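# Inspect clear tray grid, place on steel or red mat

## Task

Look over the transparent tray. If every cell of its grid is filled, set it down level and entirely on the steel sheet; if one corner of the grid was never filled, set it down level and entirely on the red mat instead. At the end, no part of either robot (a camera cable included) may be in contact with the tray.

## Robot and tools

Robot: two arms, left_arm and right_arm, each with a parallel gripper and a wrist camera (cam_left_wrist, cam_right_wrist, both 672x504; images arrive in that order). The names do not match image sides.

Frames: the scene frame has its origin at table-top height halfway between the nominal bases, +z up, +x out over the table, left_arm on the +y side. Calibrated bases in the scene frame: left_arm at (-0.028, +0.336, +0.026) m, quat_wxyz (+1.000, 0, 0, -0.011); right_arm at (+0.033, -0.256, +0.037) m, quat_wxyz (+1.000, 0, 0, +0.014). Both bases have up = (0, 0, +1). Every hand pose, velocity, target and offset, and each wrist camera pose, is given in that arm's own base frame. Fingers point along the gripper's +z and open along its y. end_effector_position is the spot between the pads, about 1 cm short of the tips. Printed positions and orientations may be off by a few cm, more when reaching far.

execute_actions(actions, cameras): actions is a list of actions; each action is a list of up to 15 rows, each row one 1/30 s step; if fewer than 15 rows, the last one is held for the remainder. A row is always 14 numbers in [-1, 1]: left_arm dx, dy, dz, rx, ry, rz, opening, then right_arm the same seven. dx..rz are an offset (not a pose) from that arm's Hand target as it stood when the action began, along its base axes; rotation turns about the Hand target position. Every row of an action counts from that same start, but the next action starts from the new Hand target, so repeating an offset keeps moving. Scale: 1.0 = 0.6 m or 180 degrees; rx, ry, rz form one rotation vector. A translation longer than 1.0 may be shortened. Opening is absolute: +1 fully open (0.094 m), -1 closed. Six zeros re-request the current Hand target; always resend the opening you want, since 0 is a real command (half open). An empty list just reports state. cameras: list of names; omitted, null or ["all"] gives all, [] gives none; an unknown name voids the call.

move(target, speed, blend, opening_speed, blocking, cameras): straight-line paths toward target, which is one 14-number row or a list of up to 15 rows, same layout and scale as above; every row is an offset from the Hand targets at the move's start, not from the previous row. speed: m/s, 0.002 to 2.9, default 0.25 (turn rate up to twice that in rad/s), one value or one per target. blend: corner rounding radius in m for lists. opening_speed: rate on the -1..+1 scale per second, at least 0.2; use a low one for fragile items. blocking=false returns after about 0.5 s while the move continues. A move is capped at 10 s and does not avoid obstacles or the other arm. Result adds a "move:" line: done, off_target, moving, held or fault, plus limits=paced (pose clipped) or limits=held (steps withheld). done means at rest within 10 mm and 2 degrees; neither done nor off_target tells you about contact.

wait(seconds 0 to 10): let time pass holding commands. stop(): brake a running move. zoom_image(camera, region [x0, y0, x1, y1] pixels, max 504x504): closer look at the newest image from cam_left_wrist or cam_right_wrist. finished_scene(scene): ends the current scene irreversibly; give its number. The goal must hold with the robot not touching.

Result lines: end_effector_position (m) and end_effector_quat_wxyz in base frame; Hand target (last commanded pose after clipping; next offsets start here); Tool commands; grip_measured on the opening scale (may read up to ~2.7 mm wide when empty, and a few mm narrower than a firmly squeezed part); grip_effort_nm (motor effort, negative closing; not pad force); Joint positions (last = finger opening in m); Joint velocities, shown as "within noise" when still; joint torques (include arm weight, have offsets; numbers 1 to 3 wrap at ±28 N m); step readings for action calls only.

Behaviour: orientation commands are clipped to 40 degrees from the measured one per step. Friction and weight can leave the hand a cm or more off target; a fresh action, even all zeros, re-requests it, or send the remaining gap as an offset. Tiny moves may not start. An arm blocked by an object keeps pushing until you command it back past the gripper. Grip force is about 50 to 64 N per pad once commanded about 0.05 below the reading at contact; to release, command well above grip_measured.

Joint ranges (rad): waist -2.618 to 3.054, shoulder 0 to 3.142, elbow 0 to 3.142 (straight 2.901), wrist pitch and yaw -1.571 to 1.571, wrist roll -2.094 to 2.094.

Avoid: dropping the tray, releasing it while moving, letting anything leave the table, fast impacts or hard pressing, arm-on-arm contact (the clearance check does not guard gripper against gripper), closing on the other gripper's fingers, paths passing near an arm's own base (may flip shoulder posture), and long holds, stretched poses or pushing into unreachable targets, which heat motors (MOTOR HOT at 75 °C, folding fault at 90 °C). Loose objects may occasionally get nudged. A camera cable resting on the tray counts as contact.

Each tool is called after "Emit:" by a JSON object that holds its "op" and its "data", one argument or row to a line.

## Session

Emit:
{"op": "move", "data": {
  "target": [-0.2,0.0,0.33,0,0.25,0,1,-0.2,0.0,0.33,0,0.25,0,1]
}}

Scene clock: 2.93 s.
left_arm: end_effector_position=(+0.2933, +0.0403, +0.3053) grip_measured=+1.000 grip_effort_nm=0.002 end_effector_quat_wxyz=(+0.226, -0.051, +0.969, +0.083) | right_arm: end_effector_position=(+0.2849, -0.0321, +0.2942) grip_measured=+1.000 grip_effort_nm=-0.017 end_effector_quat_wxyz=(+0.216, +0.041, +0.973, -0.077)
Joint positions: left_arm=[0.031 1.421 1.8 -1.492 -0.171 -0.034 0.094] | right_arm=[-0.015 1.386 1.731 -1.481 0.162 0.032 0.094]
Joint velocities: within noise
Joint torques (N m): left_arm=[0.44 -3.63 6.3 0.81 -0.23 0] | right_arm=[-0.29 -3.11 7.83 0.65 0.19 -0.05]
Heat: left arm: 27 °C; right arm: 29 °C.
Hand target: left_arm +0.2905, +0.0461, +0.3132; +0.229, -0.060, +0.967, +0.092 | right_arm +0.2845, -0.0346, +0.3028; +0.222, +0.045, +0.970, -0.082
Off the commanded pose: left_arm 0.010 m, 2 deg | right_arm 0.009 m, 1 deg.
move: done

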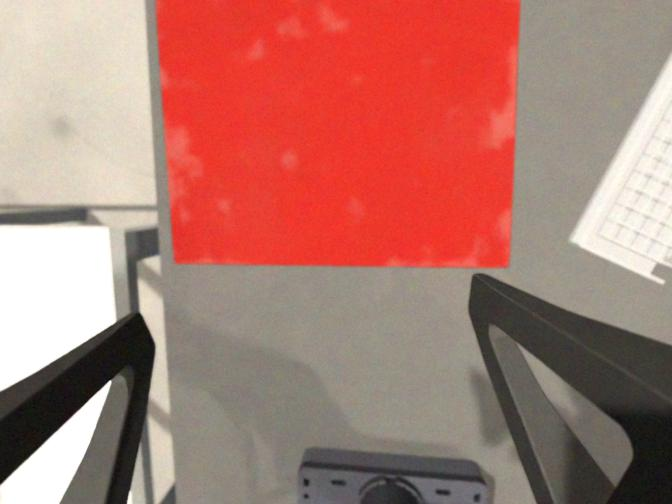

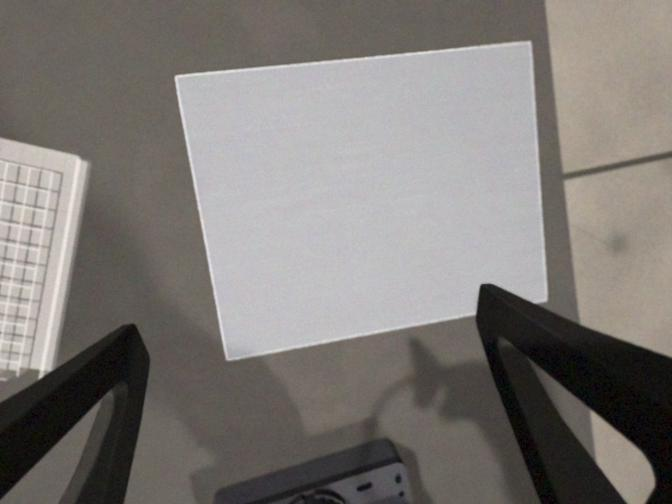

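Emit:
{"op": "move", "data": {
  "target": [0,0,0,0,0,0,1,0.02,0.3,0,0,0,0,1],
  "cameras": ["cam_right_wrist"]
}}

Emit:
{"op": "zoom_image", "data": {
  "camera": "cam_right_wrist",
  "region": [60, 20, 420, 380]
}}

Scene clock: 9.83 s.
left_arm: end_effector_position=(+0.2930, +0.0403, +0.3052) grip_measured=+1.000 grip_effort_nm=0.012 end_effector_quat_wxyz=(+0.225, -0.051, +0.969, +0.083) | right_arm: end_effector_position=(+0.2932, +0.1504, +0.2917) grip_measured=+1.000 grip_effort_nm=-0.007 end_effector_quat_wxyz=(+0.245, +0.024, +0.968, -0.049)
Joint positions: left_arm=[0.031 1.421 1.8 -1.494 -0.171 -0.034 0.094] | right_arm=[0.677 1.614 1.924 -1.55 0.388 0.661 0.094]
Joint velocities: within noise
Joint torques (N m): left_arm=[0.49 -3.62 6.3 0.83 -0.24 0.01] | right_arm=[-0.13 -5.31 7.95 0.46 0.6 0.07]
Heat: left arm: 27 °C; right arm: 29 °C.
Hand target: left_arm +0.2905, +0.0461, +0.3132; +0.229, -0.060, +0.967, +0.092 | right_arm +0.2965, +0.1454, +0.3028; +0.222, +0.045, +0.970, -0.082
Off the commanded pose: left_arm 0.010 m, 2 deg | right_arm 0.013 m, 5 deg.
joint sent to its limit (right arm) — joint 4 (wrist pitch), lower limit. The joint targets are off in position and orientation.
move: off_target (right_arm)
Images, in order (width x height): cam_right_wrist 672x504.

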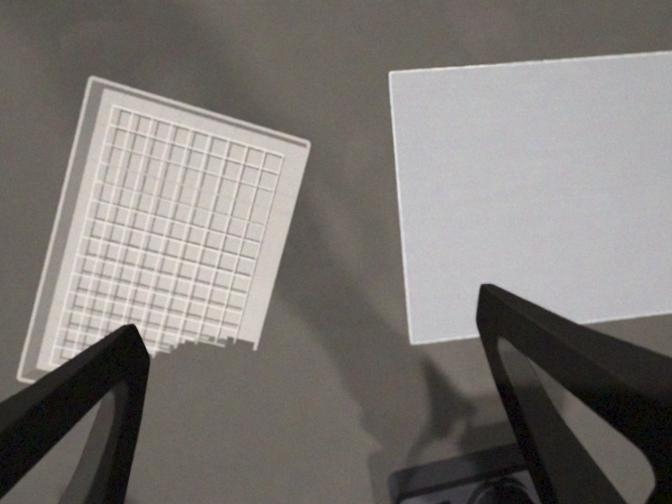

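Scaled by 1.400.

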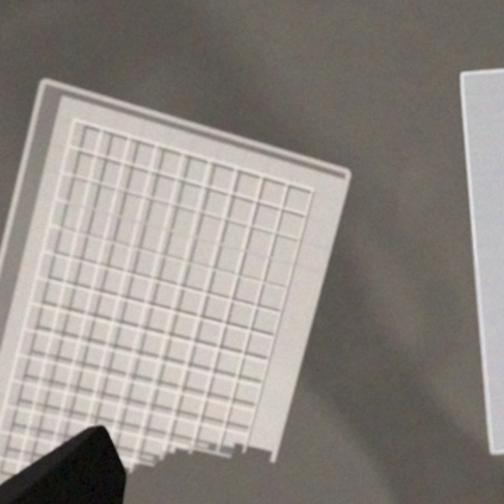

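Emit:
{"op": "move", "data": {
  "target": [0.18,-0.36,-0.3,-0.04,0.156,-0.122,0,-0.12,-0.38,0,0,0,0,1],
  "speed": 0.3,
  "cameras": ["cam_left_wrist"]
}}

Scene clock: 35.80 s.
left_arm: end_effector_position=(+0.3956, -0.1678, +0.1281) grip_measured=+0.002 grip_effort_nm=-0.105 end_effector_quat_wxyz=(-0.004, +0.130, +0.991, +0.008) | right_arm: end_effector_position=(+0.2232, -0.0830, +0.2959) grip_measured=+1.000 grip_effort_nm=-0.017 end_effector_quat_wxyz=(+0.201, +0.048, +0.975, -0.082)
Joint positions: left_arm=[-0.409 2.252 2.223 -1.554 -0.014 -0.148 0.047] | right_arm=[-0.325 1.235 1.648 -1.548 0.047 -0.238 0.094]
Joint velocities: left_arm=[-0.002 0.002 -0.007 -0.007 0.066 -0.154 0.001] | right_arm=[within noise]
Joint torques (N m): left_arm=[0.21 -10.43 6.63 0.08 0.1 0.11] | right_arm=[-0.4 -3.63 4.72 1.11 -0.14 -0.11]
Heat: left arm: 28 °C; right arm: 30 °C.
Hand target: left_arm +0.3985, -0.1699, +0.1332; -0.002, +0.133, +0.991, -0.001 | right_arm +0.2245, -0.0826, +0.3028; +0.222, +0.045, +0.970, -0.082
Off the commanded pose: left_arm 0.006 m, 1 deg | right_arm 0.007 m, 3 deg.
joint sent to its limit (left arm) — joint 4 (wrist pitch), lower limit. The joint targets are off in position, not in orientation.
move: off_target (right_arm)
Images, in order (width x height): cam_left_wrist 672x504.

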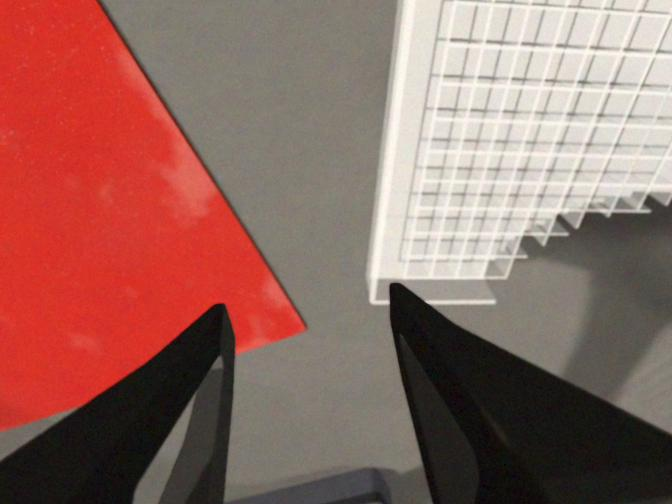

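Emit:
{"op": "move", "data": {
  "target": [0.173,-0.093,-0.12,0,0,0,-0.2,0,0,0,0,0,0,1],
  "speed": 0.2,
  "cameras": ["cam_left_wrist"]
}}

Scene clock: 45.03 s.
left_arm: end_effector_position=(+0.4914, -0.2166, +0.0582) grip_measured=-0.198 grip_effort_nm=-0.105 end_effector_quat_wxyz=(+0.071, +0.133, +0.988, -0.014) | right_arm: end_effector_position=(+0.2232, -0.0830, +0.2959) grip_measured=+1.000 grip_effort_nm=-0.017 end_effector_quat_wxyz=(+0.201, +0.048, +0.975, -0.082)
Joint positions: left_arm=[-0.422 2.738 2.829 -1.517 -0.014 -0.153 0.038] | right_arm=[-0.325 1.235 1.648 -1.548 0.047 -0.238 0.094]
Joint velocities: within noise
Joint torques (N m): left_arm=[-0.43 -12.45 6.83 0.87 0.08 -0.02] | right_arm=[-0.4 -3.67 4.79 1.1 -0.14 -0.14]
Heat: left arm: 29 °C; right arm: 30 °C.
Hand target: left_arm +0.5023, -0.2257, +0.0612; -0.002, +0.133, +0.991, -0.001 | right_arm +0.2245, -0.0826, +0.3028; +0.222, +0.045, +0.970, -0.082
Off the commanded pose: left_arm 0.015 m, 9 deg | right_arm 0.007 m, 3 deg.
elbow stopped short (left arm): the move would have taken joint 3 (elbow) straighter than the controller allows.
move: off_target (left_arm, right_arm)
Images, in order (width x height): cam_left_wrist 672x504.

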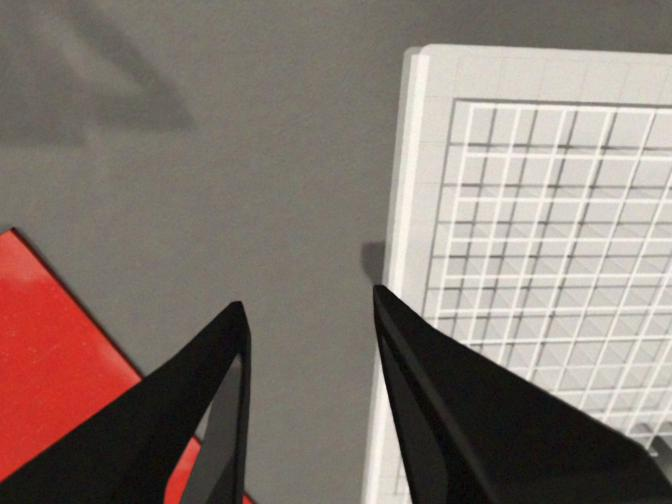

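Emit:
{"op": "move", "data": {
  "target": [-0.095,-0.023,-0.04,0,0,0,-0.2,0,0,0,0,0,0,1],
  "speed": 0.12,
  "cameras": ["cam_left_wrist"]
}}

Scene clock: 57.97 s.
left_arm: end_effector_position=(+0.4503, -0.2384, +0.0307) grip_measured=-0.198 grip_effort_nm=-0.110 end_effector_quat_wxyz=(+0.004, +0.133, +0.991, +0.004) | right_arm: end_effector_position=(+0.2231, -0.0834, +0.2959) grip_measured=+1.000 grip_effort_nm=-0.017 end_effector_quat_wxyz=(+0.201, +0.048, +0.975, -0.082)
Joint positions: left_arm=[-0.492 2.738 2.726 -1.554 -0.01 -0.225 0.038] | right_arm=[-0.326 1.235 1.648 -1.548 0.047 -0.238 0.094]
Joint velocities: within noise
Joint torques (N m): left_arm=[-0.16 -15.27 3.22 0.11 0.08 -0.02] | right_arm=[-0.42 -3.6 4.75 1.11 -0.15 -0.14]
Heat: left arm: 30 °C; right arm: 31 °C.
Hand target: left_arm +0.4453, -0.2395, +0.0372; -0.002, +0.133, +0.991, -0.001 | right_arm +0.2245, -0.0826, +0.3028; +0.222, +0.045, +0.970, -0.082
Off the commanded pose: left_arm 0.008 m, 1 deg | right_arm 0.007 m, 3 deg.
joint sent to its limit (left arm) — joint 4 (wrist pitch), lower limit. The joint targets are off in position, not in orientation.
move: off_target (right_arm)
Images, in order (width x height): cam_left_wrist 672x504.

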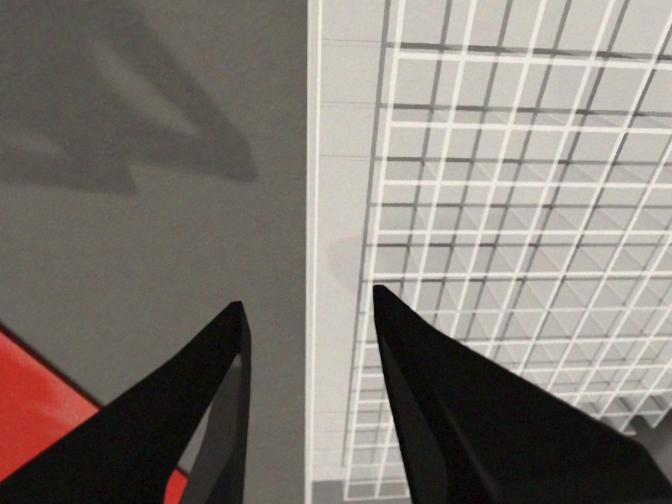

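Emit:
{"op": "move", "data": {
  "target": [0.002,0.0,-0.04,0,0,0,-0.45,0,0,0,0,0,0,1],
  "speed": 0.1,
  "cameras": ["cam_left_wrist"]
}}

Scene clock: 64.80 s.
left_arm: end_effector_position=(+0.4380, -0.2336, -0.0084) grip_measured=-0.448 grip_effort_nm=-0.100 end_effector_quat_wxyz=(-0.032, +0.134, +0.990, +0.017) | right_arm: end_effector_position=(+0.2231, -0.0834, +0.2959) grip_measured=+1.000 grip_effort_nm=-0.017 end_effector_quat_wxyz=(+0.201, +0.048, +0.975, -0.082)
Joint positions: left_arm=[-0.495 2.738 2.567 -1.471 -0.01 -0.226 0.026] | right_arm=[-0.326 1.235 1.648 -1.548 0.047 -0.238 0.094]
Joint velocities: within noise
Joint torques (N m): left_arm=[-0.05 -18.4 3.18 0.41 0.1 0] | right_arm=[-0.38 -3.66 4.68 1.09 -0.13 -0.13]
Heat: left arm: 31 °C; right arm: 31 °C.
Hand target: left_arm +0.4465, -0.2395, +0.0132; -0.002, +0.133, +0.991, -0.001 | right_arm +0.2245, -0.0826, +0.3028; +0.222, +0.045, +0.970, -0.082
Off the commanded pose: left_arm 0.024 m, 4 deg | right_arm 0.007 m, 3 deg.
move: off_target (left_arm, right_arm)
Images, in order (width x height): cam_left_wrist 672x504.

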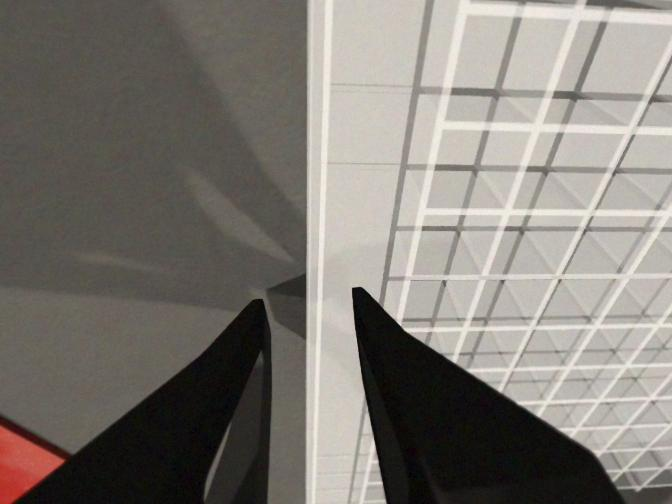

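Emit:
{"op": "move", "data": {
  "target": [0,0,0.005,0,0,0,-1,0,0,0,0,0,0,1],
  "speed": 0.1,
  "opening_speed": 0.4,
  "cameras": ["cam_left_wrist"]
}}

Scene clock: 70.53 s.
left_arm: end_effector_position=(+0.4378, -0.2348, -0.0084) grip_measured=-0.948 grip_effort_nm=-1.028 end_effector_quat_wxyz=(-0.034, +0.134, +0.990, +0.010) | right_arm: end_effector_position=(+0.2229, -0.0837, +0.2959) grip_measured=+1.000 grip_effort_nm=-0.012 end_effector_quat_wxyz=(+0.201, +0.049, +0.975, -0.082)
Joint positions: left_arm=[-0.492 2.738 2.567 -1.469 0.006 -0.223 0.002] | right_arm=[-0.328 1.235 1.648 -1.548 0.047 -0.238 0.094]
Joint velocities: within noise
Joint torques (N m): left_arm=[-0.02 -18.47 3.88 0.31 -0.01 -0.02] | right_arm=[-0.36 -3.55 4.72 1.12 -0.15 -0.11]
Heat: left arm: 32 °C; right arm: 31 °C.
Hand target: left_arm +0.4465, -0.2395, +0.0162; -0.002, +0.133, +0.991, -0.001 | right_arm +0.2245, -0.0826, +0.3028; +0.222, +0.045, +0.970, -0.082
Off the commanded pose: left_arm 0.026 m, 4 deg | right_arm 0.007 m, 3 deg.
move: off_target (left_arm, right_arm)
Images, in order (width x height): cam_left_wrist 672x504.

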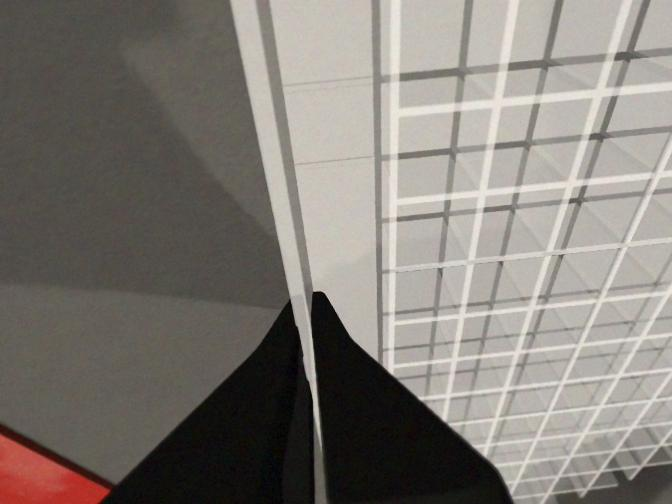

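Emit:
{"op": "move", "data": {
  "target": [
    [0,0,0.1,0,0,0,-1,0,0,0,0,0,0,1],
    [-0.1,0.14,0.1,0,0,0.11,-1,0,0,0,0,0,0,1]
  ],
  "speed": 0.13,
  "cameras": ["cam_left_wrist"]
}}

Scene clock: 89.03 s.
left_arm: end_effector_position=(+0.3779, -0.1519, +0.0482) grip_measured=-0.948 grip_effort_nm=-1.028 end_effector_quat_wxyz=(-0.042, -0.035, +0.998, +0.025) | right_arm: end_effector_position=(+0.2229, -0.0837, +0.2959) grip_measured=+1.000 grip_effort_nm=-0.012 end_effector_quat_wxyz=(+0.201, +0.049, +0.975, -0.082)
Joint positions: left_arm=[-0.389 2.228 1.859 -1.299 -0.011 -0.461 0.002] | right_arm=[-0.328 1.235 1.648 -1.548 0.047 -0.238 0.094]
Joint velocities: within noise
Joint torques (N m): left_arm=[0.35 -17.74 3.54 0.35 0.08 -0.01] | right_arm=[-0.49 -3.64 4.74 1.1 -0.13 -0.15]
Heat: left arm: 34 °C; right arm: 32 °C.
Hand target: left_arm +0.3865, -0.1555, +0.0762; -0.002, -0.039, +0.999, -0.001 | right_arm +0.2245, -0.0826, +0.3028; +0.222, +0.045, +0.970, -0.082
Off the commanded pose: left_arm 0.029 m, 5 deg | right_arm 0.007 m, 3 deg.
move: off_target (left_arm, right_arm)
Images, in order (width x height): cam_left_wrist 672x504.

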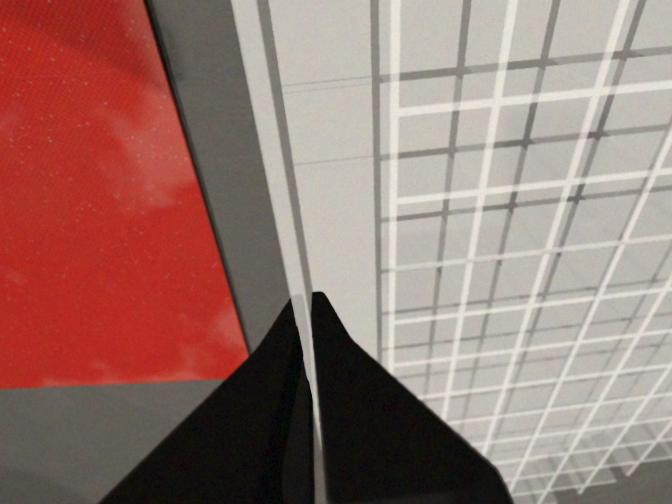

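Emit:
{"op": "move", "data": {
  "target": [
    [0,0.12,0.05,0,0,0.18,-1,0,0,0,0,0,0,1],
    [-0.01,0.33,0.05,0,0,0.5,-1,0,0,0,0,0,0,1]
  ],
  "speed": 0.17,
  "cameras": ["cam_left_wrist"]
}}

Scene clock: 104.27 s.
left_arm: end_effector_position=(+0.3740, +0.0428, +0.0804) grip_measured=-0.948 grip_effort_nm=-1.033 end_effector_quat_wxyz=(+0.029, +0.729, -0.683, -0.033) | right_arm: end_effector_position=(+0.2228, -0.0840, +0.2959) grip_measured=+1.000 grip_effort_nm=-0.017 end_effector_quat_wxyz=(+0.201, +0.050, +0.975, -0.083)
Joint positions: left_arm=[0.106 2.073 1.744 -1.33 -0.011 -1.53 0.002] | right_arm=[-0.329 1.235 1.648 -1.548 0.047 -0.238 0.094]
Joint velocities: within noise
Joint torques (N m): left_arm=[0.29 -16.55 3.86 0.29 0.09 -0.02] | right_arm=[-0.49 -3.63 4.74 1.08 -0.16 -0.14]
Heat: left arm: 35 °C; right arm: 32 °C.
Hand target: left_arm +0.3805, +0.0425, +0.1062; +0.001, +0.734, -0.679, +0.002 | right_arm +0.2245, -0.0826, +0.3028; +0.222, +0.045, +0.970, -0.082
Off the commanded pose: left_arm 0.027 m, 5 deg | right_arm 0.007 m, 3 deg.
move: off_target (left_arm, right_arm)
Images, in order (width x height): cam_left_wrist 672x504.

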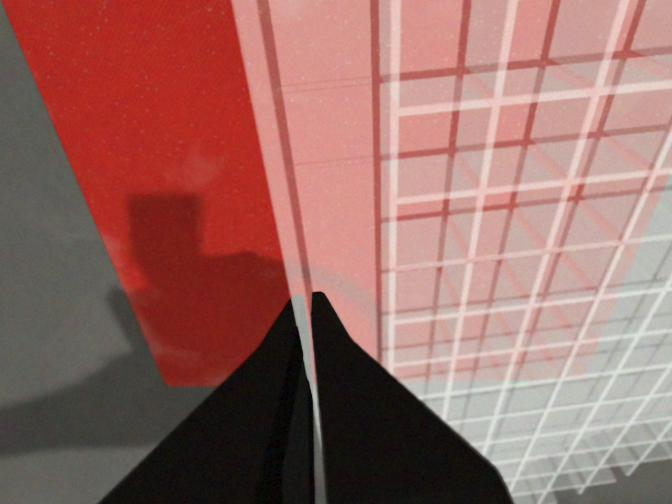

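Emit:
{"op": "move", "data": {
  "target": [-0.083,0.02,-0.06,0,0,0,-1,0,0,0,0,0,0,1],
  "speed": 0.12,
  "cameras": ["cam_left_wrist"]
}}

Scene clock: 129.83 s.
left_arm: end_effector_position=(+0.3177, +0.0529, +0.0523) grip_measured=-0.948 grip_effort_nm=-1.023 end_effector_quat_wxyz=(+0.036, +0.734, -0.677, -0.035) | right_arm: end_effector_position=(+0.2228, -0.0840, +0.2959) grip_measured=+1.000 grip_effort_nm=-0.007 end_effector_quat_wxyz=(+0.201, +0.050, +0.975, -0.083)
Joint positions: left_arm=[0.157 1.896 1.378 -1.152 -0.01 -1.496 0.002] | right_arm=[-0.329 1.235 1.648 -1.548 0.047 -0.238 0.094]
Joint velocities: within noise
Joint torques (N m): left_arm=[0.27 -14.04 3.44 0.52 0.08 0.1] | right_arm=[-0.44 -3.62 4.79 1.1 -0.14 -0.13]
Heat: left arm: 37 °C; right arm: 33 °C.
Hand target: left_arm +0.3307, +0.0545, +0.0702; +0.001, +0.734, -0.679, +0.002 | right_arm +0.2245, -0.0826, +0.3028; +0.222, +0.045, +0.970, -0.082
Off the commanded pose: left_arm 0.022 m, 6 deg | right_arm 0.007 m, 3 deg.
move: off_target (left_arm, right_arm)
Images, in order (width x height): cam_left_wrist 672x504.

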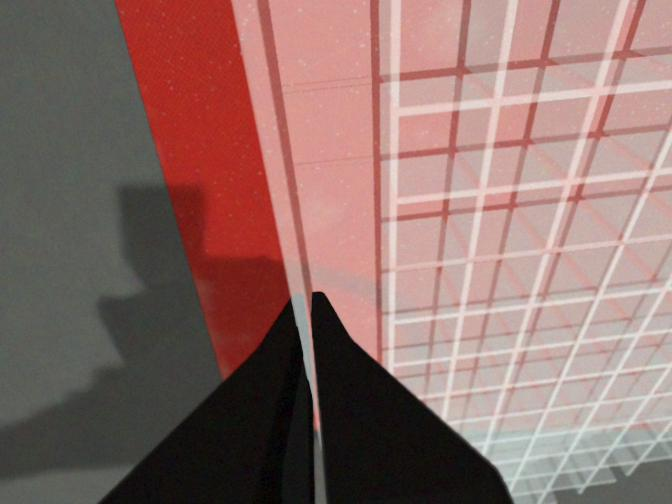

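Emit:
{"op": "move", "data": {
  "target": [-0.02,0.03,-0.055,0,0,0,-1,0,0,0,0,0,0,1],
  "speed": 0.1,
  "cameras": ["cam_left_wrist"]
}}

Scene clock: 136.30 s.
left_arm: end_effector_position=(+0.3047, +0.0703, +0.0229) grip_measured=-0.948 grip_effort_nm=-1.023 end_effector_quat_wxyz=(+0.034, +0.735, -0.676, -0.030) | right_arm: end_effector_position=(+0.2227, -0.0844, +0.2959) grip_measured=+1.000 grip_effort_nm=-0.007 end_effector_quat_wxyz=(+0.201, +0.051, +0.975, -0.083)
Joint positions: left_arm=[0.218 1.892 1.249 -1.018 -0.01 -1.437 0.002] | right_arm=[-0.331 1.235 1.648 -1.548 0.047 -0.238 0.094]
Joint velocities: within noise
Joint torques (N m): left_arm=[0.44 -12.94 3.34 0.56 0.07 0.1] | right_arm=[-0.39 -3.51 4.74 1.09 -0.16 -0.11]
Heat: left arm: 36 °C; right arm: 33 °C.
Hand target: left_arm +0.3187, +0.0725, +0.0372; +0.001, +0.734, -0.679, +0.002 | right_arm +0.2245, -0.0826, +0.3028; +0.222, +0.045, +0.970, -0.082
Off the commanded pose: left_arm 0.020 m, 5 deg | right_arm 0.007 m, 3 deg.
move: off_target (left_arm, right_arm)
Images, in order (width x height): cam_left_wrist 672x504.

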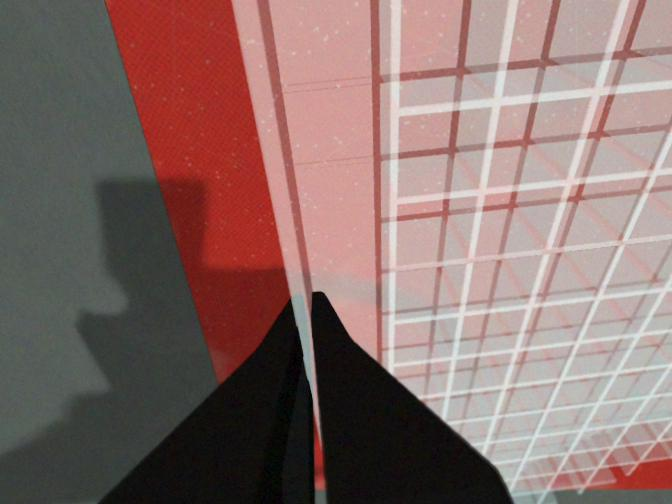

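Emit:
{"op": "move", "data": {
  "target": [
    [-0.025,0.02,-0.015,0,0,0,-1,0,0,0,0,0,0,1],
    [-0.025,0.023,-0.06,0,0,0,-1,0,0,0,0,0,0,1]
  ],
  "speed": 0.08,
  "cameras": ["cam_left_wrist"]
}}

Scene clock: 142.67 s.
left_arm: end_effector_position=(+0.2938, +0.0800, +0.0006) grip_measured=-0.949 grip_effort_nm=-1.033 end_effector_quat_wxyz=(+0.028, +0.730, -0.683, -0.004) | right_arm: end_effector_position=(+0.2227, -0.0844, +0.2959) grip_measured=+1.000 grip_effort_nm=-0.012 end_effector_quat_wxyz=(+0.201, +0.051, +0.975, -0.083)
Joint positions: left_arm=[0.275 1.867 1.12 -0.876 0.021 -1.361 0.002] | right_arm=[-0.331 1.235 1.648 -1.548 0.047 -0.238 0.094]
Joint velocities: within noise
Joint torques (N m): left_arm=[0.47 -8.59 2.96 0.72 -0.13 -0.06] | right_arm=[-0.38 -3.55 4.82 1.09 -0.13 -0.12]
Heat: left arm: 35 °C; right arm: 33 °C.
Hand target: left_arm +0.3037, +0.0863, +0.0012; +0.001, +0.734, -0.679, +0.002 | right_arm +0.2245, -0.0826, +0.3028; +0.222, +0.045, +0.970, -0.082
Off the commanded pose: left_arm 0.012 m, 3 deg | right_arm 0.007 m, 3 deg.
move: off_target (left_arm, right_arm)
Images, in order (width x height): cam_left_wrist 672x504.

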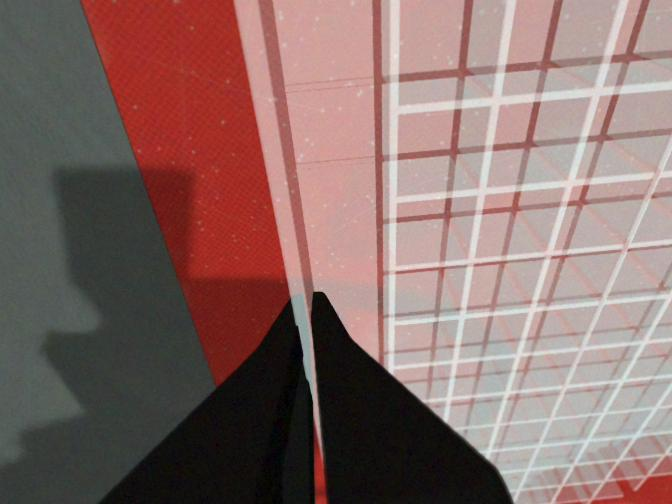

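Emit:
{"op": "move", "data": {
  "target": [
    [-0.0,0,-0.01,0,0,0,-1,0,0,0,0,0,0,1],
    [-0.01,-0.002,-0.005,0,0,0,-0.45,0,0,0,0,0,0,1],
    [-0.01,0,0.14,0,0,0,-0.45,0,0,0,0,0,0,1],
    [-0.01,-0.05,0.5,0,0,-0.3,-0.45,0,0,0,0,0,0,1]
  ],
  "speed": [0.05,0.05,0.1,0.25],
  "opening_speed": 0.5,
  "cameras": ["cam_left_wrist"]
}}

Scene clock: 157.30 s.
left_arm: end_effector_position=(+0.3040, +0.0565, +0.2848) grip_measured=-0.452 grip_effort_nm=0.115 end_effector_quat_wxyz=(+0.170, -0.349, +0.921, -0.041) | right_arm: end_effector_position=(+0.2227, -0.0844, +0.2959) grip_measured=+1.000 grip_effort_nm=-0.012 end_effector_quat_wxyz=(+0.201, +0.051, +0.975, -0.083)
Joint positions: left_arm=[0.193 1.539 1.867 -1.549 0.023 -0.536 0.026] | right_arm=[-0.331 1.235 1.648 -1.548 0.047 -0.238 0.094]
Joint velocities: within noise
Joint torques (N m): left_arm=[-0.5 -7.36 6.17 0.7 -0.11 0.11] | right_arm=[-0.35 -3.62 4.78 1.08 -0.14 -0.14]
Heat: left arm: 33 °C; right arm: 33 °C.
Hand target: left_arm +0.2977, +0.0563, +0.3012; -0.002, -0.346, +0.938, -0.002 | right_arm +0.2245, -0.0826, +0.3028; +0.222, +0.045, +0.970, -0.082
Off the commanded pose: left_arm 0.018 m, 20 deg | right_arm 0.007 m, 3 deg.
joint sent to its limit (left arm) — joint 4 (wrist pitch), lower limit. The joint targets are off in position and orientation.
move: off_target (left_arm, right_arm); target 2's new opening was sent with left_arm's hand 0.009 m and 3 deg from that target
Images, in order (width x height): cam_left_wrist 672x504.

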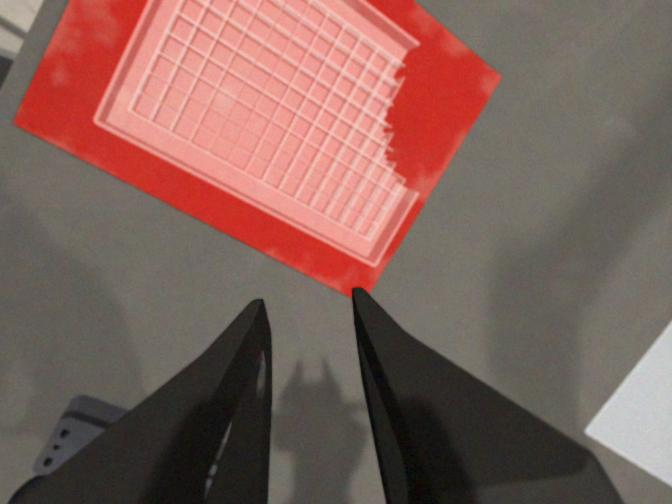

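Emit:
{"op": "move", "data": {
  "target": [0.2,0,-0.03,0,0,0.2,-0.45,0,0,0,0,0,0,1],
  "cameras": ["cam_left_wrist"]
}}

Scene clock: 163.57 s.
left_arm: end_effector_position=(+0.4162, +0.0568, +0.2782) grip_measured=-0.452 grip_effort_nm=0.115 end_effector_quat_wxyz=(+0.168, -0.606, +0.772, -0.096) | right_arm: end_effector_position=(+0.2227, -0.0844, +0.2959) grip_measured=+1.000 grip_effort_nm=-0.017 end_effector_quat_wxyz=(+0.201, +0.051, +0.975, -0.083)
Joint positions: left_arm=[0.131 1.956 2.327 -1.552 -0.007 -1.199 0.026] | right_arm=[-0.331 1.235 1.648 -1.548 0.047 -0.238 0.094]
Joint velocities: within noise
Joint torques (N m): left_arm=[-0.12 -7.72 6.42 0.81 0.04 -0.01] | right_arm=[-0.42 -3.64 4.72 1.08 -0.16 -0.17]
Heat: left arm: 32 °C; right arm: 33 °C.
Hand target: left_arm +0.4177, +0.0563, +0.2832; -0.001, -0.619, +0.785, -0.002 | right_arm +0.2245, -0.0826, +0.3028; +0.222, +0.045, +0.970, -0.082
Off the commanded pose: left_arm 0.005 m, 22 deg | right_arm 0.007 m, 3 deg.
joint sent to its limit (left arm) — joint 4 (wrist pitch), lower limit. The joint targets are off in position and orientation.
move: off_target (left_arm, right_arm)
Images, in order (width x height): cam_left_wrist 672x504.

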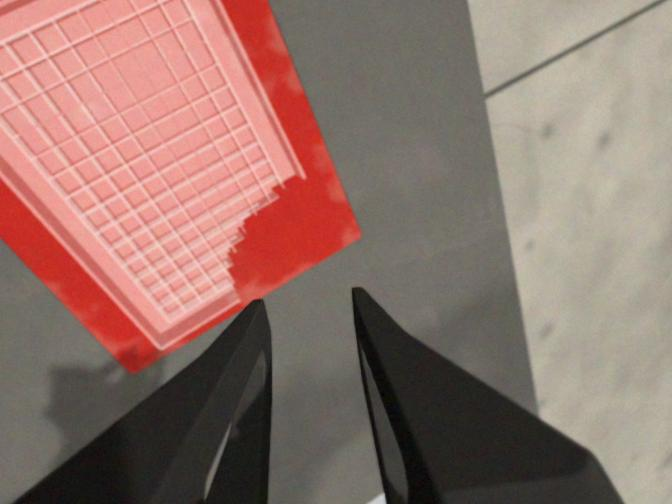

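Emit:
{"op": "finished_scene", "data": {
  "scene": 2
}}

The scene is finished: the task was done.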